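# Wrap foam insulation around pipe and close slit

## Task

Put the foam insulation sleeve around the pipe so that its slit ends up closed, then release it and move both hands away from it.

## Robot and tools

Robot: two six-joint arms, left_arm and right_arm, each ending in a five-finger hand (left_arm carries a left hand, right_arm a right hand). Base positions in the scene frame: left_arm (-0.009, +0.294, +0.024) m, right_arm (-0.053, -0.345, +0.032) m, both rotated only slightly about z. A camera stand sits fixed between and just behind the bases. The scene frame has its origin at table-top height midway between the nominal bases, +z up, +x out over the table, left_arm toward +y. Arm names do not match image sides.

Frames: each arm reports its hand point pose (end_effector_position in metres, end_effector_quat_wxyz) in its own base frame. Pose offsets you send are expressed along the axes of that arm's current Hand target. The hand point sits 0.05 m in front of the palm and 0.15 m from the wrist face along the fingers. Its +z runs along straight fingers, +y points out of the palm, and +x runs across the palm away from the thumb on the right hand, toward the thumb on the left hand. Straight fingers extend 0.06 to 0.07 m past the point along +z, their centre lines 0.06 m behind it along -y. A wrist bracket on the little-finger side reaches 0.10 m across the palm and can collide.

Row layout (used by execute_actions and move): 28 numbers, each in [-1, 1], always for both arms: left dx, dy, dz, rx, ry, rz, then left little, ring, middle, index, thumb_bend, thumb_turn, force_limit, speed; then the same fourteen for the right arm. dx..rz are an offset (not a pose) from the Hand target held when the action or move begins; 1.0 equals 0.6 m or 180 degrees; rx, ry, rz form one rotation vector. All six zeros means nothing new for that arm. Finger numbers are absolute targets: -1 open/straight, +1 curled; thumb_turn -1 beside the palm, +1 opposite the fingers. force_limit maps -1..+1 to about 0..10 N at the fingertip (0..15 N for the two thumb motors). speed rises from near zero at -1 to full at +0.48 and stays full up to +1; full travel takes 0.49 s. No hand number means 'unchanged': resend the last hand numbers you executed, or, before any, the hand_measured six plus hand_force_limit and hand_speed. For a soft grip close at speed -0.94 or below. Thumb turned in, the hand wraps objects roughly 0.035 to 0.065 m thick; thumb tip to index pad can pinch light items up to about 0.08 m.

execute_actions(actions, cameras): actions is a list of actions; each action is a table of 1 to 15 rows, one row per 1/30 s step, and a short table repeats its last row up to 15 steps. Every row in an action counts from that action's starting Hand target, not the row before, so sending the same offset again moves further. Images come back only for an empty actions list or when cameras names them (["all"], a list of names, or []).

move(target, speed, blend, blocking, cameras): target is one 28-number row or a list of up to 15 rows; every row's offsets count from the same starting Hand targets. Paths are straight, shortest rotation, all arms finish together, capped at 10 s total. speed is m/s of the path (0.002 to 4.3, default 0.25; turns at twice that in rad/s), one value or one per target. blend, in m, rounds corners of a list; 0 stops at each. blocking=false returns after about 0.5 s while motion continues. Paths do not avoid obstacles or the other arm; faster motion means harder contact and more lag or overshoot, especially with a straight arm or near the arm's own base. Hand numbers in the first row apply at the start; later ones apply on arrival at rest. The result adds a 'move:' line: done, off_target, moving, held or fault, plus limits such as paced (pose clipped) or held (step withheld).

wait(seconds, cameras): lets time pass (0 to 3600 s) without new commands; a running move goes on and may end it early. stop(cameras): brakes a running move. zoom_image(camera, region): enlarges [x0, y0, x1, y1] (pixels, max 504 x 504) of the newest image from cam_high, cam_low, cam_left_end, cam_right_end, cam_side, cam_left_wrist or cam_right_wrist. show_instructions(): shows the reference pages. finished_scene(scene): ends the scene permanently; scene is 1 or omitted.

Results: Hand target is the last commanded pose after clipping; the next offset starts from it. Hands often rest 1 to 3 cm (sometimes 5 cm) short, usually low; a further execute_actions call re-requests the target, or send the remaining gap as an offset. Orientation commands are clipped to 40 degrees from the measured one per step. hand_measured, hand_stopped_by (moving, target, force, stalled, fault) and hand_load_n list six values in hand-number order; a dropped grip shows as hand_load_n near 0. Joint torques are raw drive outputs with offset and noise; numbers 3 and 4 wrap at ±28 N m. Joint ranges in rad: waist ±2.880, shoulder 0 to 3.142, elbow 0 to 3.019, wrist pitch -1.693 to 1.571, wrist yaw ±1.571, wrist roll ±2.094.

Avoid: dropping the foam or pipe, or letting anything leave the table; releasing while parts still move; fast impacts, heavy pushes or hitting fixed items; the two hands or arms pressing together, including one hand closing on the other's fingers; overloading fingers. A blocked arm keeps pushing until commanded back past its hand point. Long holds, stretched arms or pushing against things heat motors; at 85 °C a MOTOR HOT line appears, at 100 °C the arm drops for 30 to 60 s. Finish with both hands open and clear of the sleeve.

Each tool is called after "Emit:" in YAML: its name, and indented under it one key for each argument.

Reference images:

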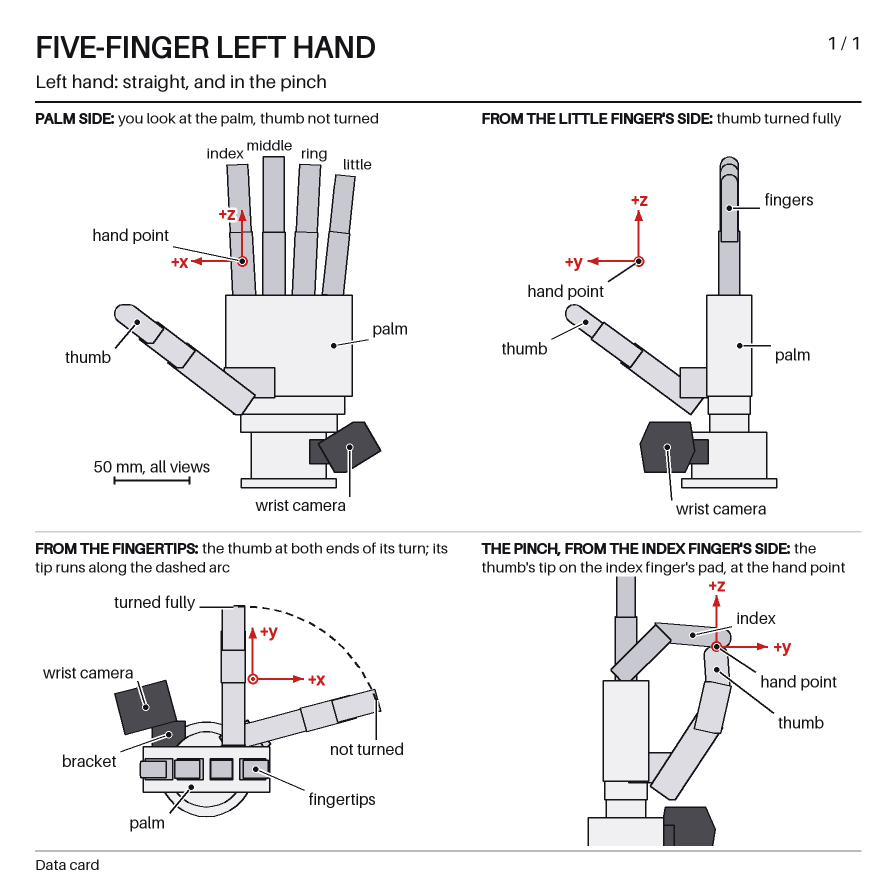

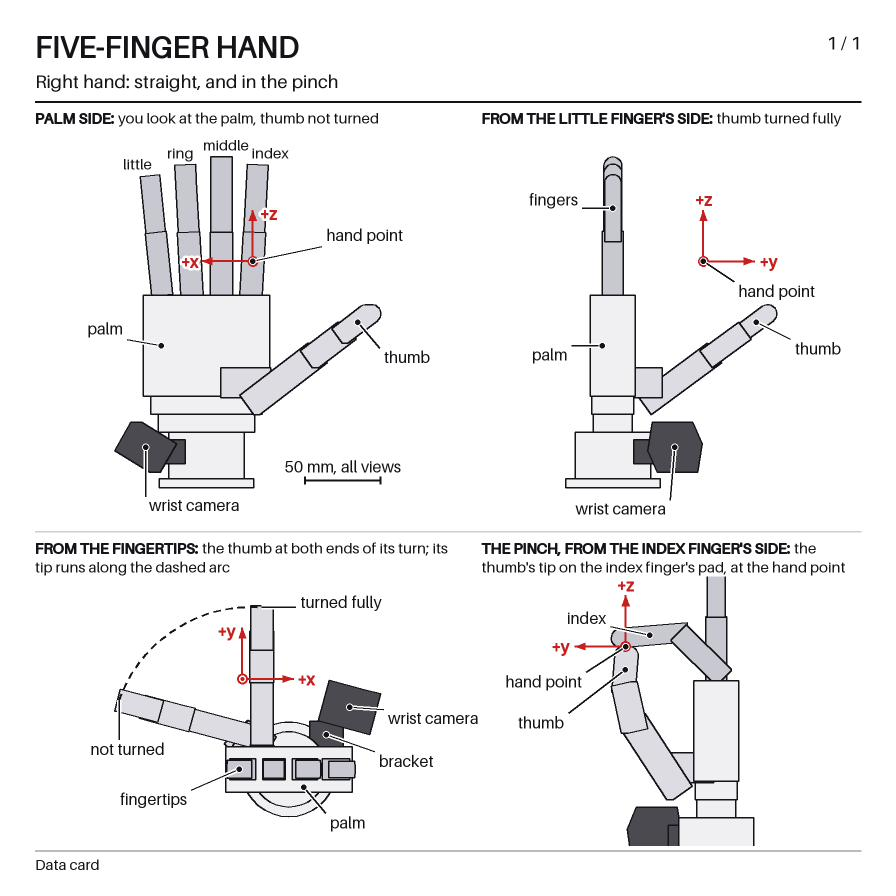

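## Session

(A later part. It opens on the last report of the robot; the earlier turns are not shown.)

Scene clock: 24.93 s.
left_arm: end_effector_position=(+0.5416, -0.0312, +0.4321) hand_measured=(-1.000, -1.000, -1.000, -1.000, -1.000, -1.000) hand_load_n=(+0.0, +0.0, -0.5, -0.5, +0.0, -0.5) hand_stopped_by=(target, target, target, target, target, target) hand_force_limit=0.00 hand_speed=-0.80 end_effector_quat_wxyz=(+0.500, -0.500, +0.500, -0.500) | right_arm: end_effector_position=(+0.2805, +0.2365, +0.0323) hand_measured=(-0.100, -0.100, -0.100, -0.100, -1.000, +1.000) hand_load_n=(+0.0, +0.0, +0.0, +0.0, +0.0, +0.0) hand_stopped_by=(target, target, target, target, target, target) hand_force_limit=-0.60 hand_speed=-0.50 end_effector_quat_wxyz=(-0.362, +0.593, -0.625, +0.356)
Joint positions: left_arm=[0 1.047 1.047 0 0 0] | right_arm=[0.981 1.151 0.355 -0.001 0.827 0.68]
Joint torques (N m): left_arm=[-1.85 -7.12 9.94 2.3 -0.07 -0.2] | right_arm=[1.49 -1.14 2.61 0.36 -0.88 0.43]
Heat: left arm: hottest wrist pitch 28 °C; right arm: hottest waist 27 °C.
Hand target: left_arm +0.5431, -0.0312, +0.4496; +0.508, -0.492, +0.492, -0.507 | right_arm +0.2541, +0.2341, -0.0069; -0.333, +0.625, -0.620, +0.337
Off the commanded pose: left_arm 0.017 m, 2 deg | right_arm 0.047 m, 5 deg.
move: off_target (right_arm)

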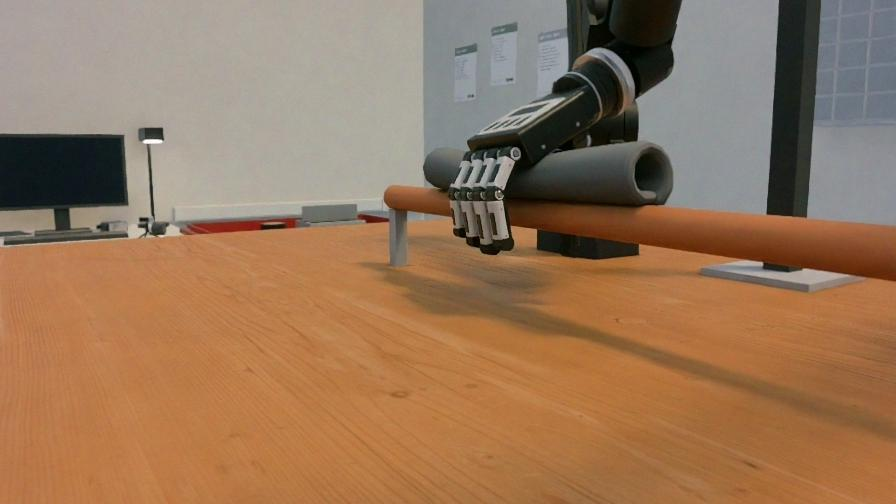

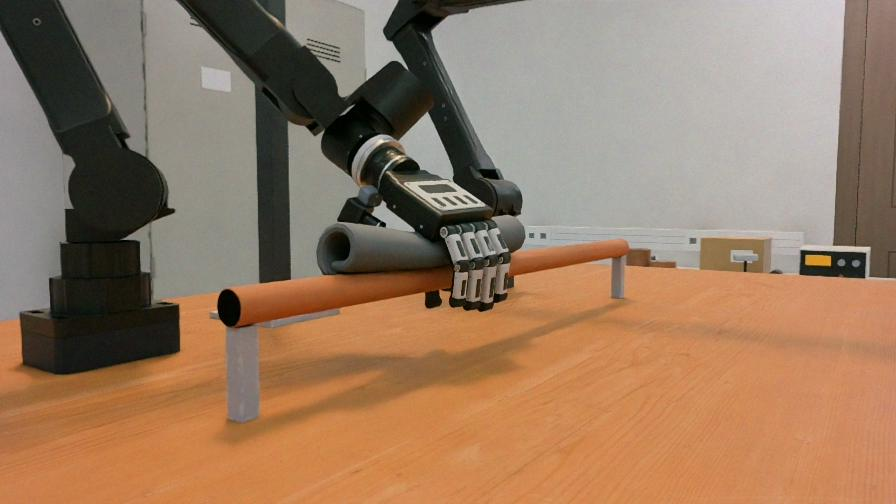

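Emit:
move:
  target: [0,0,0,0,0,0,-1,-1,-1,-1,-1,-1,0,-0.8,0,-0.1355,-0.052,0,0,0,-0.1,-0.1,-0.1,-0.1,-1,1,-0.6,-0.5]
  speed: 0.03
  cameras: ["cam_left_end","cam_right_end","cam_side"]

Emit:
zoom_image:
  camera: "cam_right_end"
  region: [300, 200, 400, 300]

Emit:
zoom_image:
  camera: "cam_left_end"
  region: [600, 120, 700, 220]

Scene clock: 28.87 s.
left_arm: end_effector_position=(+0.5416, -0.0312, +0.4321) hand_measured=(-1.000, -1.000, -1.000, -1.000, -1.000, -1.000) hand_load_n=(+0.0, +0.0, +0.0, +0.0, +0.0, +0.0) hand_stopped_by=(target, target, target, target, target, target) hand_force_limit=0.00 hand_speed=-0.80 end_effector_quat_wxyz=(+0.500, -0.500, +0.500, -0.500) | right_arm: end_effector_position=(+0.2606, +0.2248, +0.0562) hand_measured=(-0.100, -0.100, -0.100, -0.100, -1.000, +1.000) hand_load_n=(+0.0, +0.0, +0.0, +0.0, +0.0, +0.0) hand_stopped_by=(target, target, target, target, target, target) hand_force_limit=-0.60 hand_speed=-0.50 end_effector_quat_wxyz=(-0.317, +0.637, -0.616, +0.338)
Joint positions: left_arm=[0 1.047 1.047 0 0 0] | right_arm=[0.974 1.006 0.421 -0.316 0.757 0.666]
Joint torques (N m): left_arm=[-1.85 -6.89 9.98 2.32 -0.06 -0.18] | right_arm=[-2.67 -4.72 8.66 0.34 0.32 -0.06]
Heat: left arm: hottest wrist pitch 28 °C; right arm: hottest waist 27 °C.
Hand target: left_arm +0.5431, -0.0312, +0.4496; +0.508, -0.492, +0.492, -0.507 | right_arm +0.2728, +0.2350, +0.0783; -0.334, +0.625, -0.620, +0.337
Off the commanded pose: left_arm 0.017 m, 2 deg | right_arm 0.027 m, 2 deg.
move: off_target (right_arm)

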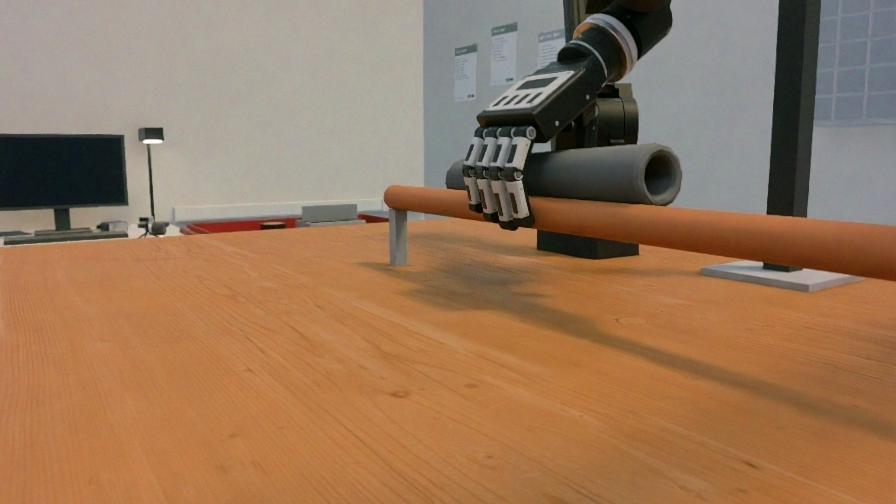

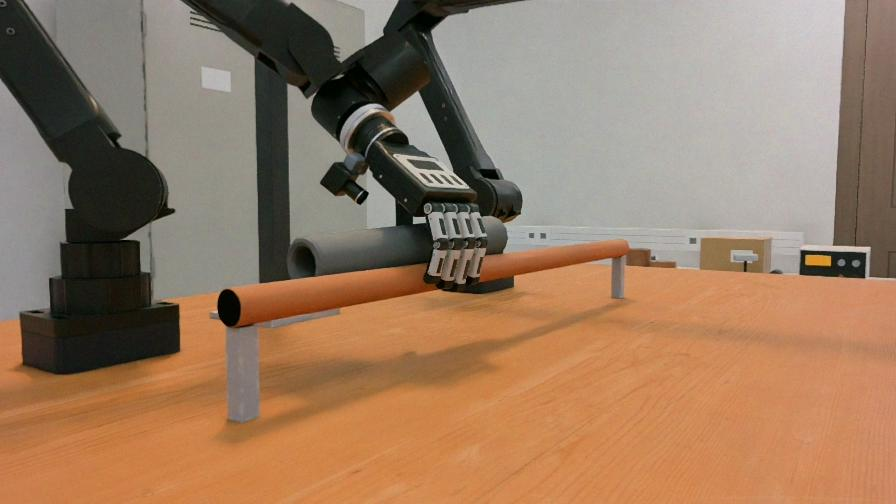

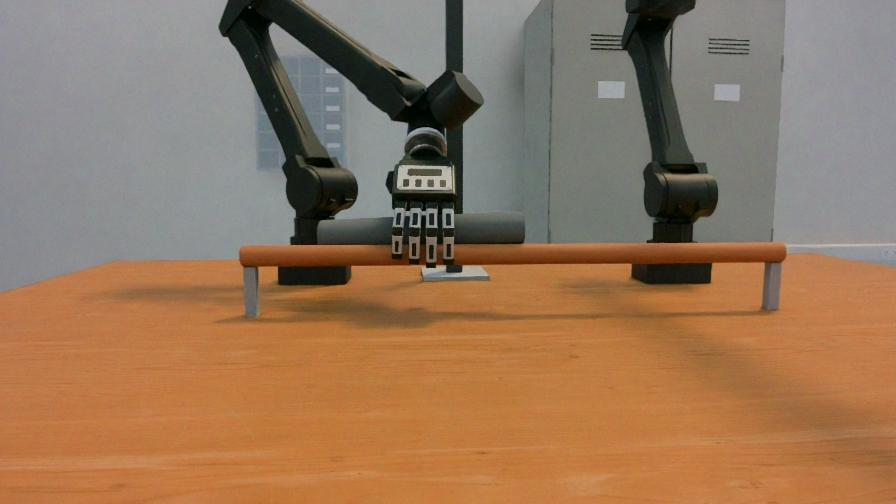

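Scaled by 5.040.

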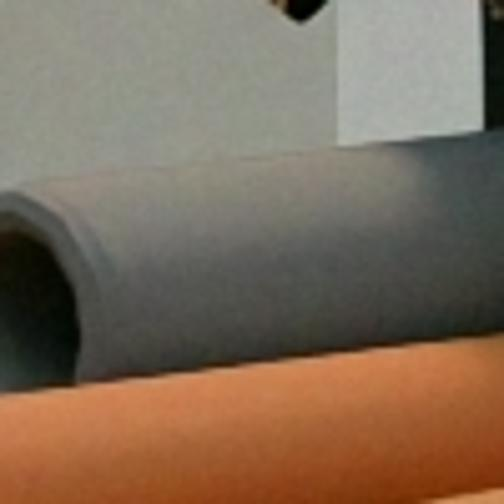

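Scaled by 5.040.

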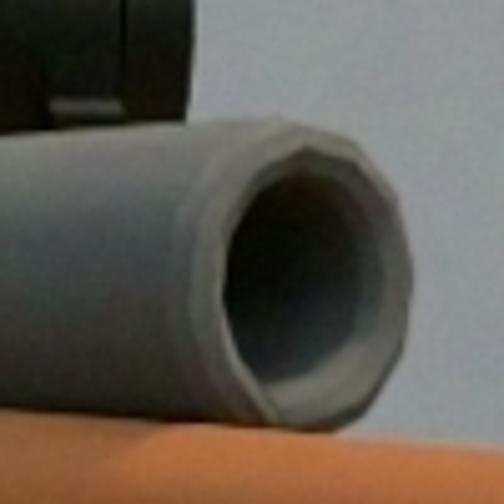

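Emit:
move:
  target: [0,0,0,0,0,0,-1,-1,-1,-1,-1,-1,0,-0.8,0,0.0168,0.0109,0,0,0,-0.1,-0.1,-0.1,-0.1,-1,1,-0.6,-0.5]
  speed: 0.03
  cameras: ["cam_left_end","cam_right_end","cam_high"]

Scene clock: 30.57 s.
left_arm: end_effector_position=(+0.5416, -0.0312, +0.4321) hand_measured=(-1.000, -1.000, -1.000, -1.000, -1.000, -1.000) hand_load_n=(+0.0, +0.0, +0.0, +0.0, +0.0, -0.5) hand_stopped_by=(target, target, target, target, target, target) hand_force_limit=0.00 hand_speed=-0.80 end_effector_quat_wxyz=(+0.500, -0.500, +0.500, -0.500) | right_arm: end_effector_position=(+0.2631, +0.2285, +0.0581) hand_measured=(-0.100, -0.100, -0.100, -0.100, -1.000, +1.000) hand_load_n=(+0.0, +0.0, +0.0, +0.0, +0.5, +0.0) hand_stopped_by=(target, target, target, target, target, target) hand_force_limit=-0.60 hand_speed=-0.50 end_effector_quat_wxyz=(-0.325, +0.633, -0.617, +0.337)
Joint positions: left_arm=[0 1.047 1.047 0 0 0] | right_arm=[0.974 1.01 0.421 -0.294 0.757 0.666]
Joint torques (N m): left_arm=[-1.79 -7.12 9.99 2.32 -0.07 -0.19] | right_arm=[-2.2 -3.37 7.32 1.57 0.3 -0.05]
Motor temperatures (°C): left_arm=[25 25 27 28 24 26] | right_arm=[27 24 25 22 24 26]
Heat: left arm: hottest wrist pitch 28 °C; right arm: hottest waist 27 °C.
Hand target: left_arm +0.5431, -0.0312, +0.4496; +0.508, -0.492, +0.492, -0.507 | right_arm +0.2727, +0.2349, +0.0663; -0.334, +0.625, -0.620, +0.337
Off the commanded pose: left_arm 0.017 m, 2 deg | right_arm 0.014 m, 1 deg.
move: off_target (right_arm)
Images, in order (width x height): cam_high 896x504, cam_left_end 896x504, cam_right_end 896x504.

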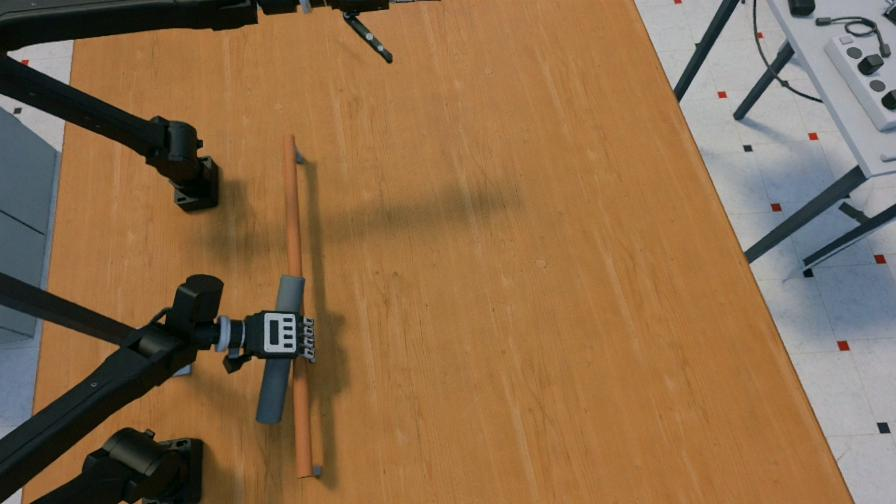

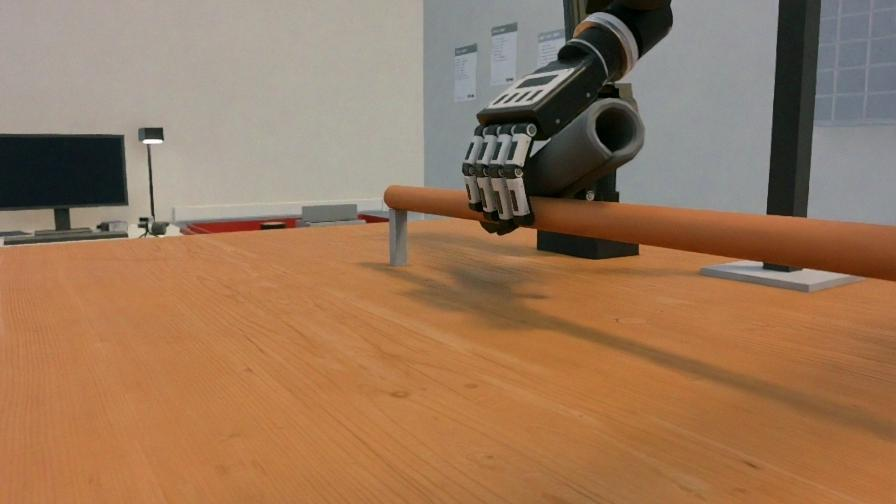

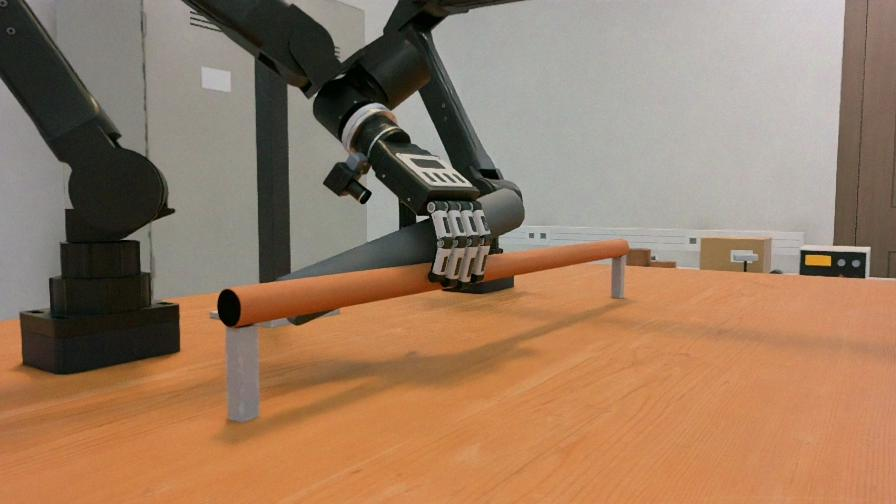

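Emit:
execute_actions:
  actions: []
  cameras: ["cam_right_wrist","cam_low","cam_side"]

Emit:
zoom_image:
  camera: "cam_side"
  region: [290, 140, 560, 300]

Scene clock: 30.67 s.
left_arm: end_effector_position=(+0.5416, -0.0312, +0.4321) hand_measured=(-1.000, -1.000, -1.000, -1.000, -1.000, -1.000) hand_load_n=(+0.0, +0.0, +0.0, +0.0, +0.0, -0.5) hand_stopped_by=(target, target, target, target, target, target) hand_force_limit=0.00 hand_speed=-0.80 end_effector_quat_wxyz=(+0.500, -0.500, +0.500, -0.500) | right_arm: end_effector_position=(+0.2631, +0.2285, +0.0581) hand_measured=(-0.100, -0.100, -0.100, -0.100, -1.000, +1.000) hand_load_n=(+0.0, +0.0, +0.0, +0.0, +0.0, +0.0) hand_stopped_by=(target, target, target, target, target, target) hand_force_limit=-0.60 hand_speed=-0.50 end_effector_quat_wxyz=(-0.325, +0.633, -0.617, +0.337)
Joint positions: left_arm=[0 1.047 1.047 0 0 0] | right_arm=[0.974 1.01 0.421 -0.294 0.757 0.666]
Joint velocities: within noise
Joint torques (N m): left_arm=[-1.79 -7.12 9.98 2.35 -0.07 -0.2] | right_arm=[-2.37 -2.84 7.45 1.35 0.29 -0.04]
Motor temperatures (°C): left_arm=[25 25 27 28 24 26] | right_arm=[27 24 25 22 24 26]
Heat: left arm: hottest wrist pitch 28 °C; right arm: hottest waist 27 °C.
Hand target: left_arm +0.5431, -0.0312, +0.4496; +0.508, -0.492, +0.492, -0.507 | right_arm +0.2727, +0.2349, +0.0662; -0.334, +0.625, -0.620, +0.337
Off the commanded pose: left_arm 0.017 m, 2 deg | right_arm 0.014 m, 1 deg.
Images, in order (width x height): cam_low 896x504, cam_side 896x504, cam_right_wrist 672x504.

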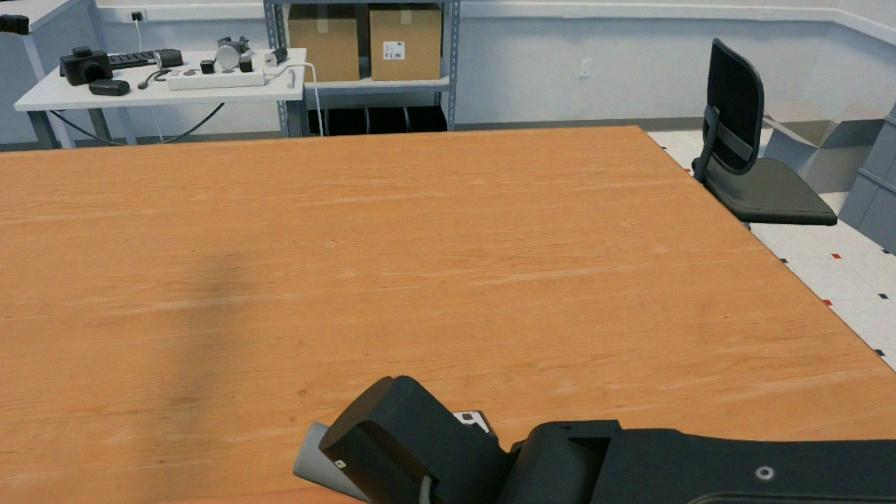

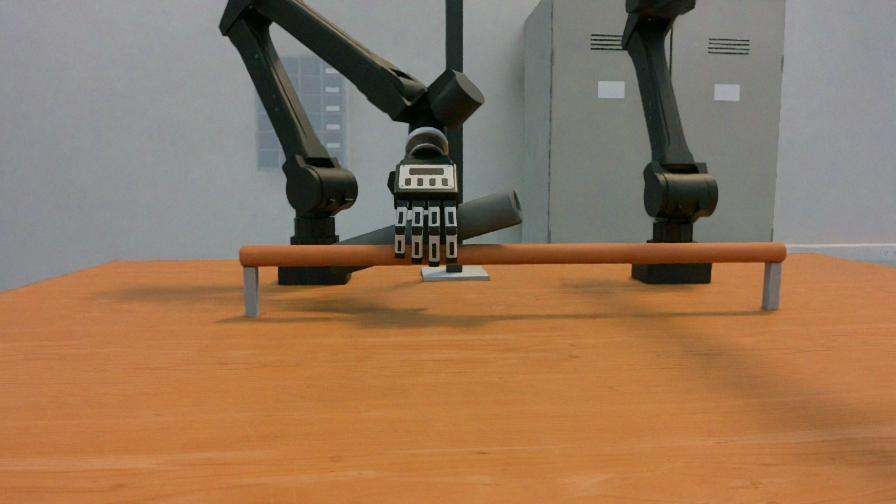

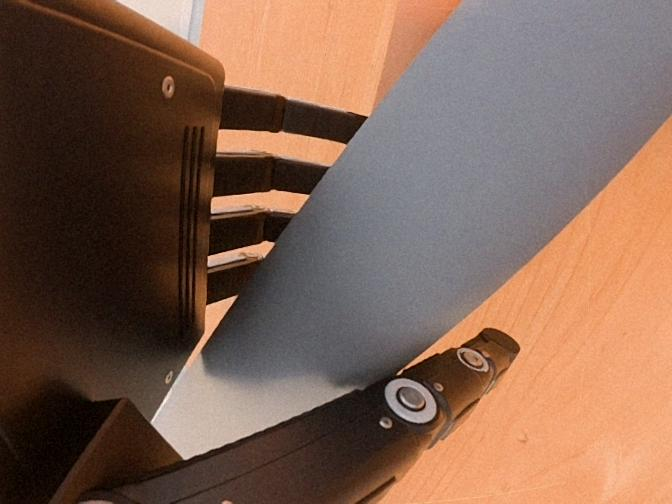

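Scaled by 1.867.

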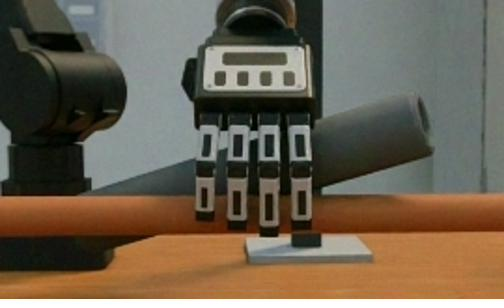

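Emit:
move:
  target: [0,0,0,0,0,0,-1,-1,-1,-1,-1,-1,0,-0.8,0,-0.0168,-0.0109,0,0,0,-0.1,-0.1,-0.1,-0.1,-0.75,1,-0.6,-0.6]
  speed: 0.03
  cameras: ["cam_left_end","cam_right_end","cam_right_wrist"]

Scene clock: 32.37 s.
left_arm: end_effector_position=(+0.5416, -0.0312, +0.4321) hand_measured=(-1.000, -1.000, -1.000, -1.000, -1.000, -1.000) hand_load_n=(+0.0, +0.0, -0.5, +0.0, +0.0, -0.5) hand_stopped_by=(target, target, target, target, target, target) hand_force_limit=0.00 hand_speed=-0.80 end_effector_quat_wxyz=(+0.500, -0.500, +0.500, -0.500) | right_arm: end_effector_position=(+0.2604, +0.2248, +0.0560) hand_measured=(-0.100, -0.100, -0.100, -0.100, -0.750, +1.000) hand_load_n=(+0.0, +0.0, +0.0, +0.0, +0.0, +0.0) hand_stopped_by=(target, target, target, target, target, target) hand_force_limit=-0.60 hand_speed=-0.60 end_effector_quat_wxyz=(-0.317, +0.637, -0.616, +0.338)
Joint positions: left_arm=[0 1.047 1.047 0 0 0] | right_arm=[0.974 1.007 0.421 -0.316 0.756 0.666]
Joint torques (N m): left_arm=[-1.9 -6.95 9.99 2.35 -0.08 -0.22] | right_arm=[-2.55 -4.78 8.79 0.51 0.34 -0.07]
Heat: left arm: hottest wrist pitch 28 °C; right arm: hottest waist 27 °C.
Hand target: left_arm +0.5431, -0.0312, +0.4496; +0.508, -0.492, +0.492, -0.507 | right_arm +0.2728, +0.2350, +0.0782; -0.334, +0.625, -0.620, +0.337
Off the commanded pose: left_arm 0.017 m, 2 deg | right_arm 0.027 m, 2 deg.
move: off_target (right_arm)

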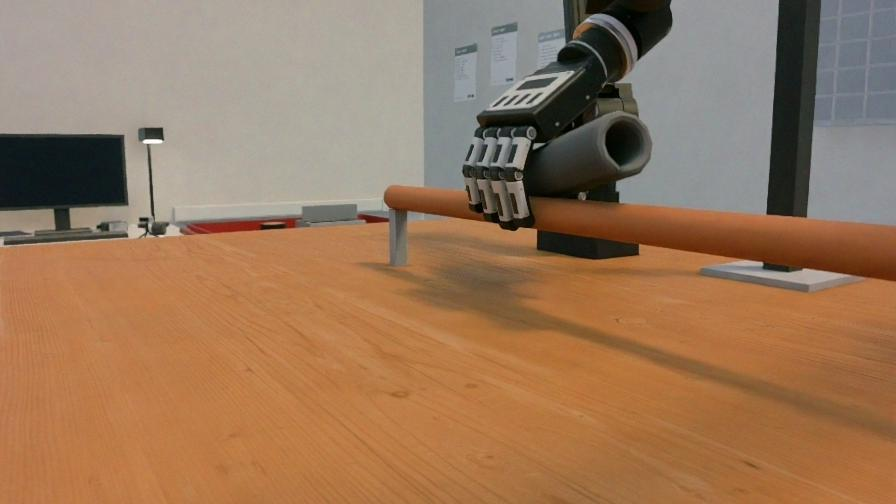

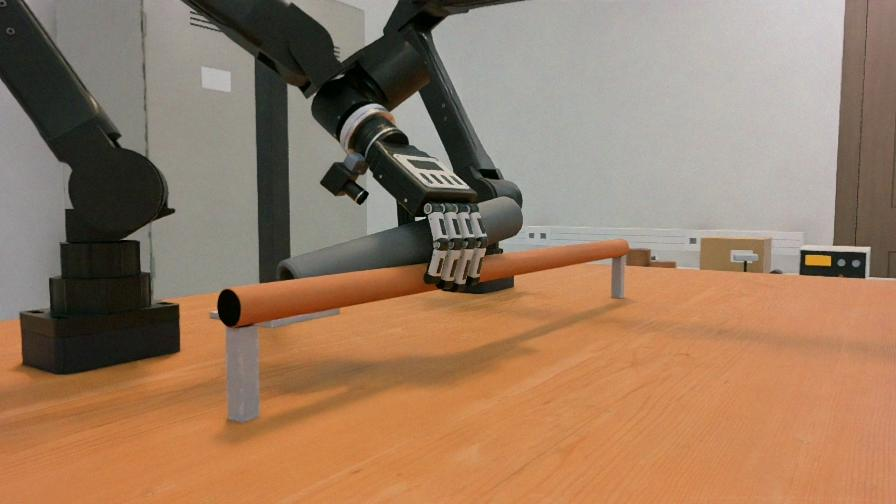

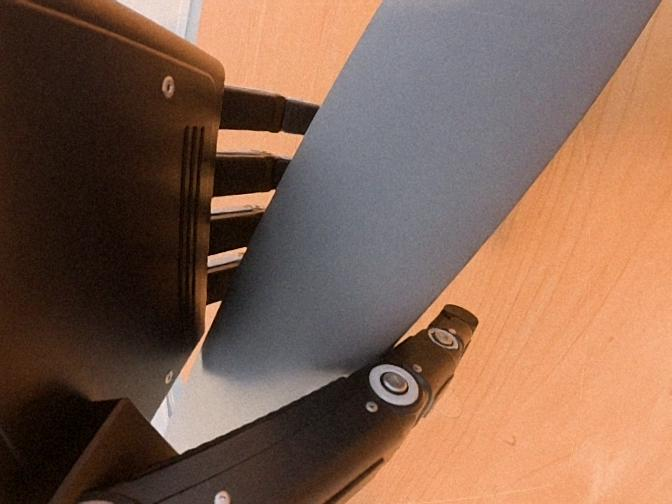

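Emit:
move:
  target: [0,0,0,0,0,0,-1,-1,-1,-1,-1,-1,0,-0.8,0,-0.021,-0.0136,0,0,0,-0.1,-0.1,-0.1,-0.1,-0.65,1,-0.6,-0.6]
  speed: 0.04
  cameras: ["cam_left_end","cam_right_end","cam_right_wrist"]

Scene clock: 33.50 s.
left_arm: end_effector_position=(+0.5416, -0.0312, +0.4321) hand_measured=(-1.000, -1.000, -1.000, -1.000, -1.000, -1.000) hand_load_n=(+0.0, +0.0, +0.0, +0.0, +0.0, +0.0) hand_stopped_by=(target, target, target, target, target, target) hand_force_limit=0.00 hand_speed=-0.80 end_effector_quat_wxyz=(+0.500, -0.500, +0.500, -0.500) | right_arm: end_effector_position=(+0.2611, +0.2253, +0.0705) hand_measured=(-0.100, -0.100, -0.100, -0.100, -0.650, +1.000) hand_load_n=(+0.0, +0.0, +0.0, +0.0, +0.0, +0.0) hand_stopped_by=(target, target, target, target, target, target) hand_force_limit=-0.60 hand_speed=-0.60 end_effector_quat_wxyz=(-0.317, +0.637, -0.616, +0.338)
Joint positions: left_arm=[0 1.047 1.047 0 0 0] | right_arm=[0.973 0.975 0.448 -0.375 0.756 0.664]
Joint torques (N m): left_arm=[-1.79 -7.06 9.94 2.35 -0.06 -0.21] | right_arm=[-1.9 -4.95 8.98 0.55 0.34 -0.04]
Heat: left arm: hottest wrist pitch 28 °C; right arm: hottest waist 27 °C.
Hand target: left_arm +0.5431, -0.0312, +0.4496; +0.508, -0.492, +0.492, -0.507 | right_arm +0.2729, +0.2351, +0.0933; -0.334, +0.625, -0.620, +0.337
Off the commanded pose: left_arm 0.017 m, 2 deg | right_arm 0.027 m, 2 deg.
move: off_target (right_arm)

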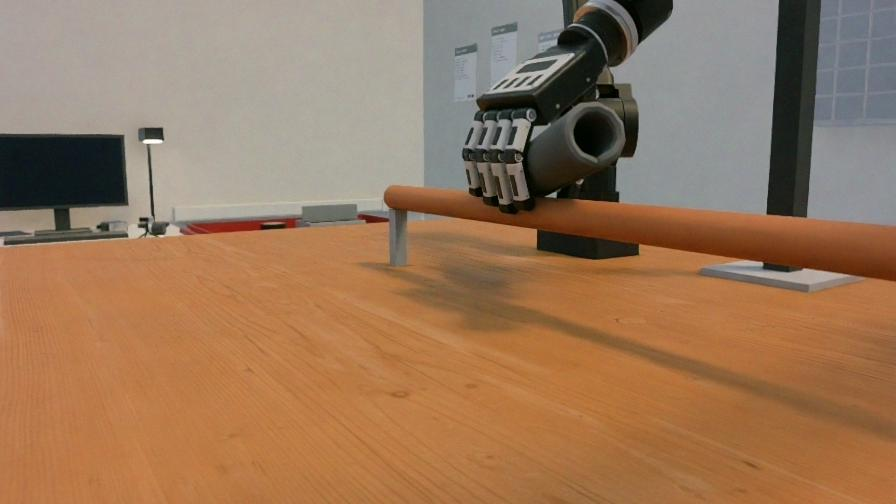

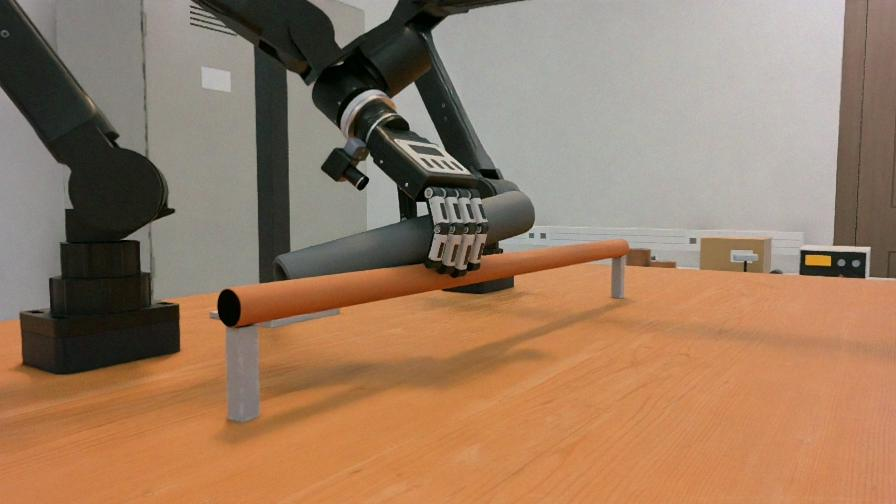

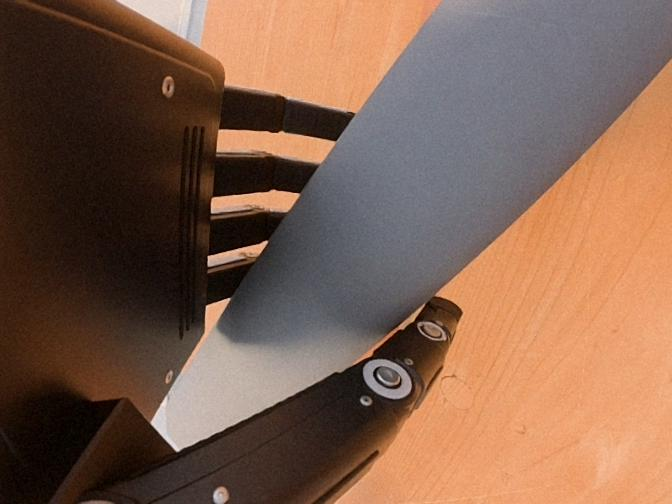

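Emit:
move:
  target: [0,0,0,0,0,0,-1,-1,-1,-1,-1,-1,0,-0.8,0,-0.021,-0.0136,0,0,0,-0.1,-0.1,-0.1,-0.1,-0.5,1,-0.6,-0.6]
  speed: 0.04
  cameras: ["cam_left_end","cam_right_end","cam_right_wrist"]

Scene clock: 34.53 s.
left_arm: end_effector_position=(+0.5416, -0.0312, +0.4321) hand_measured=(-1.000, -1.000, -1.000, -1.000, -1.000, -1.000) hand_load_n=(+0.0, -0.5, +0.0, +0.0, +0.0, +0.0) hand_stopped_by=(target, target, target, target, target, target) hand_force_limit=0.00 hand_speed=-0.80 end_effector_quat_wxyz=(+0.500, -0.500, +0.500, -0.500) | right_arm: end_effector_position=(+0.2615, +0.2259, +0.0845) hand_measured=(-0.100, -0.100, -0.100, -0.100, -0.500, +1.000) hand_load_n=(+0.0, +0.0, +0.0, +0.0, +0.5, +0.0) hand_stopped_by=(target, target, target, target, target, target) hand_force_limit=-0.60 hand_speed=-0.60 end_effector_quat_wxyz=(-0.316, +0.638, -0.616, +0.338)
Joint positions: left_arm=[0 1.047 1.047 0 0 0] | right_arm=[0.973 0.949 0.477 -0.431 0.756 0.664]
Joint torques (N m): left_arm=[-1.61 -6.95 9.94 2.3 -0.07 -0.21] | right_arm=[-2.2 -4.37 9.24 0.54 0.32 -0.04]
Heat: left arm: hottest wrist pitch 28 °C; right arm: hottest waist 27 °C.
Hand target: left_arm +0.5431, -0.0312, +0.4496; +0.508, -0.492, +0.492, -0.507 | right_arm +0.2731, +0.2352, +0.1082; -0.334, +0.625, -0.620, +0.337
Off the commanded pose: left_arm 0.017 m, 2 deg | right_arm 0.028 m, 3 deg.
move: off_target (right_arm)

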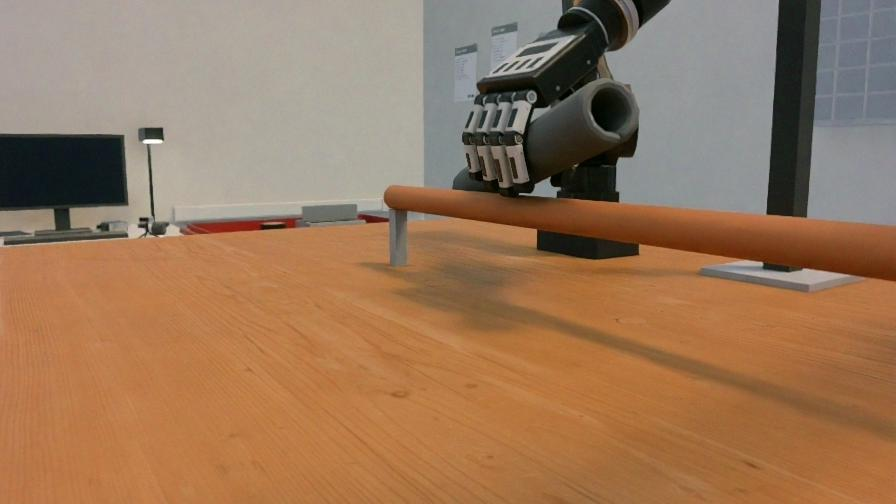

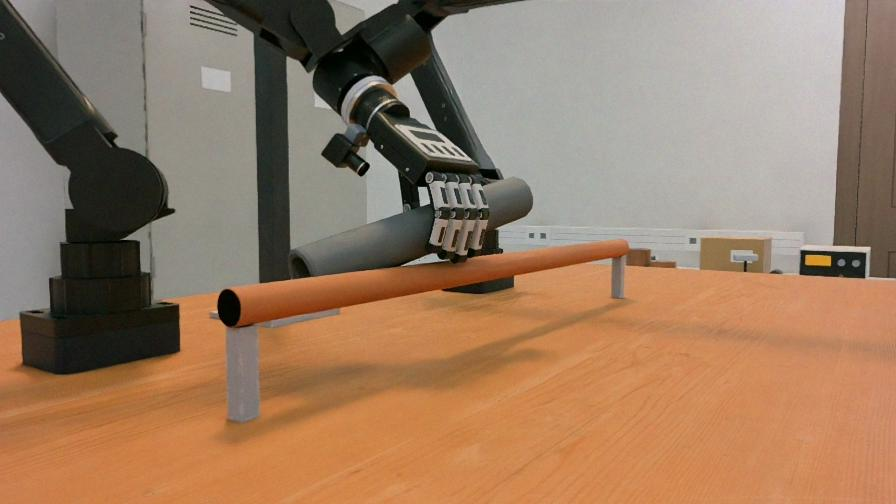

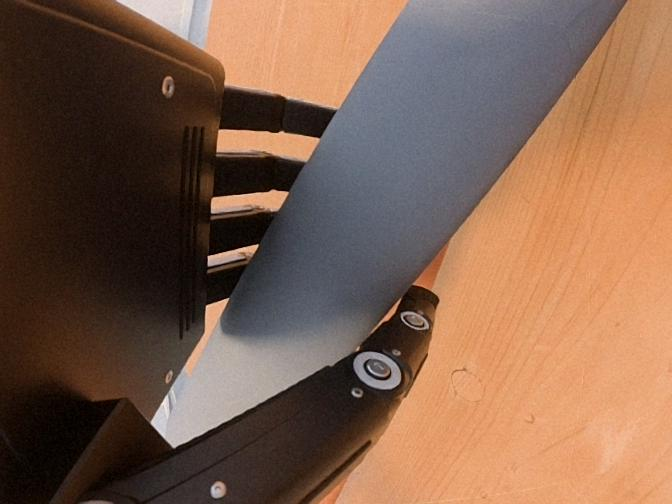

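Emit:
move:
  target: [0,0,0,0,0,0,-1,-1,-1,-1,-1,-1,0,-0.8,0,-0.021,-0.0136,0,0,0,0.1,0.1,0.1,0.1,-0.4,1,-0.6,-0.6]
  speed: 0.04
  cameras: ["cam_left_end","cam_right_end","cam_right_wrist"]

Scene clock: 35.57 s.
left_arm: end_effector_position=(+0.5416, -0.0312, +0.4321) hand_measured=(-1.000, -1.000, -1.000, -1.000, -1.000, -1.000) hand_load_n=(+0.0, +0.0, +0.0, -0.5, +0.0, +0.0) hand_stopped_by=(target, target, target, target, target, target) hand_force_limit=0.00 hand_speed=-0.80 end_effector_quat_wxyz=(+0.500, -0.500, +0.500, -0.500) | right_arm: end_effector_position=(+0.2619, +0.2265, +0.0987) hand_measured=(+0.100, +0.100, +0.100, +0.100, -0.400, +1.000) hand_load_n=(+0.0, +1.0, +0.5, +0.5, +2.0, +0.5) hand_stopped_by=(target, target, target, target, target, target) hand_force_limit=-0.60 hand_speed=-0.60 end_effector_quat_wxyz=(-0.316, +0.638, -0.616, +0.339)
Joint positions: left_arm=[0 1.047 1.047 0 0 0] | right_arm=[0.973 0.927 0.507 -0.484 0.756 0.664]
Joint torques (N m): left_arm=[-1.9 -7 9.98 2.33 -0.08 -0.2] | right_arm=[-2.08 -4.84 9.47 0.72 0.36 -0.03]
Heat: left arm: hottest wrist pitch 28 °C; right arm: hottest waist 27 °C.
Hand target: left_arm +0.5431, -0.0312, +0.4496; +0.508, -0.492, +0.492, -0.507 | right_arm +0.2731, +0.2353, +0.1232; -0.334, +0.625, -0.620, +0.337
Off the commanded pose: left_arm 0.017 m, 2 deg | right_arm 0.028 m, 3 deg.
move: off_target (right_arm)

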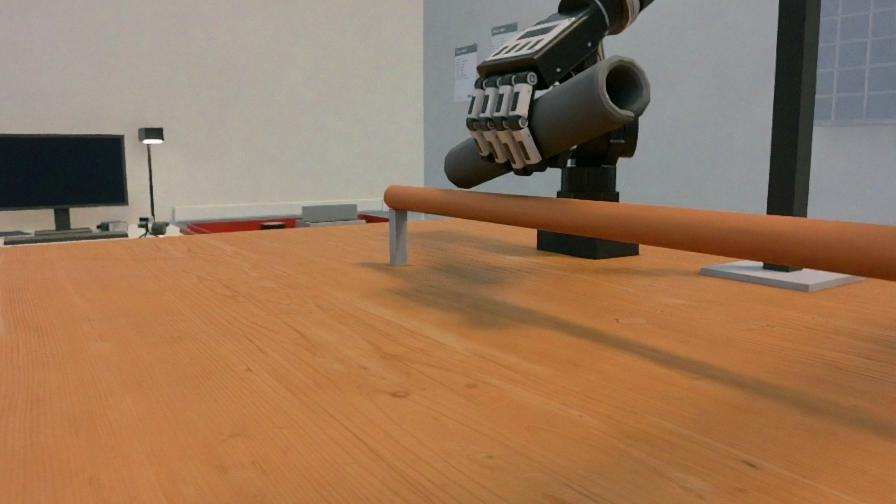

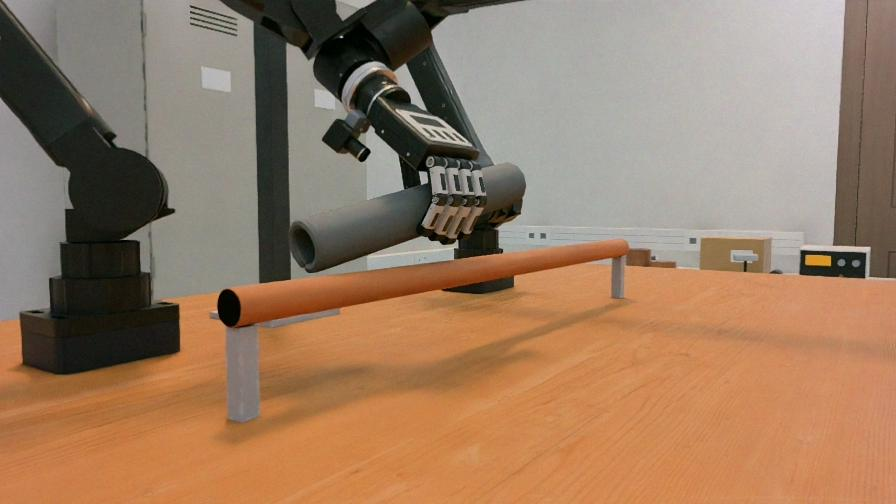

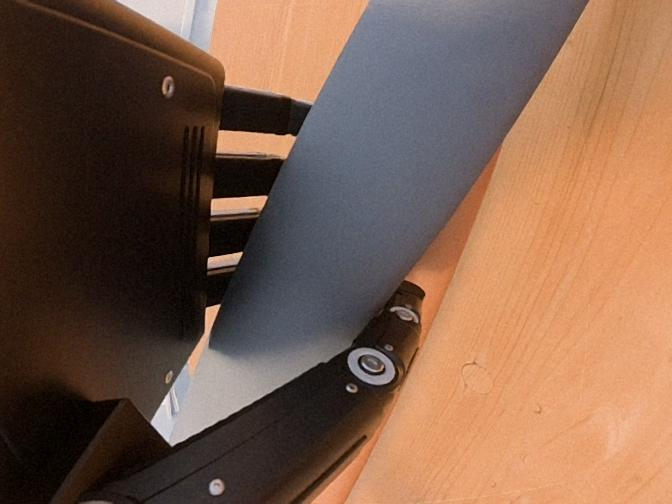

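Emit:
zoom_image:
  camera: "cam_left_end"
  region: [560, 30, 680, 150]

Emit:
zoom_image:
  camera: "cam_right_end"
  region: [270, 180, 390, 300]

Scaled by 4.200.

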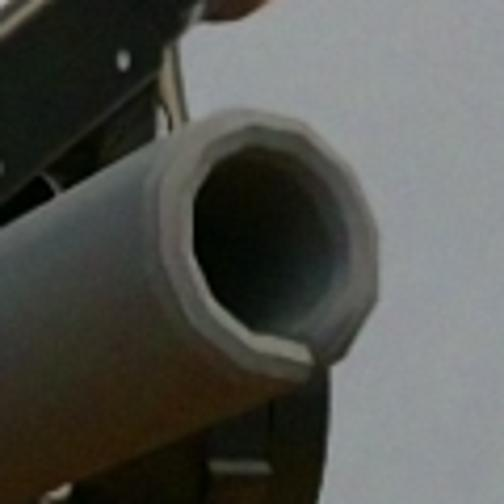

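Scaled by 4.200.

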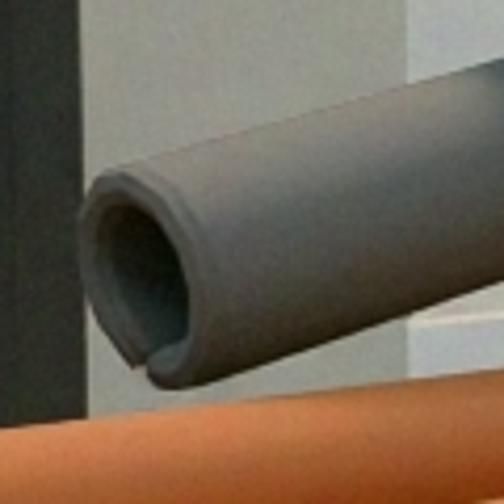

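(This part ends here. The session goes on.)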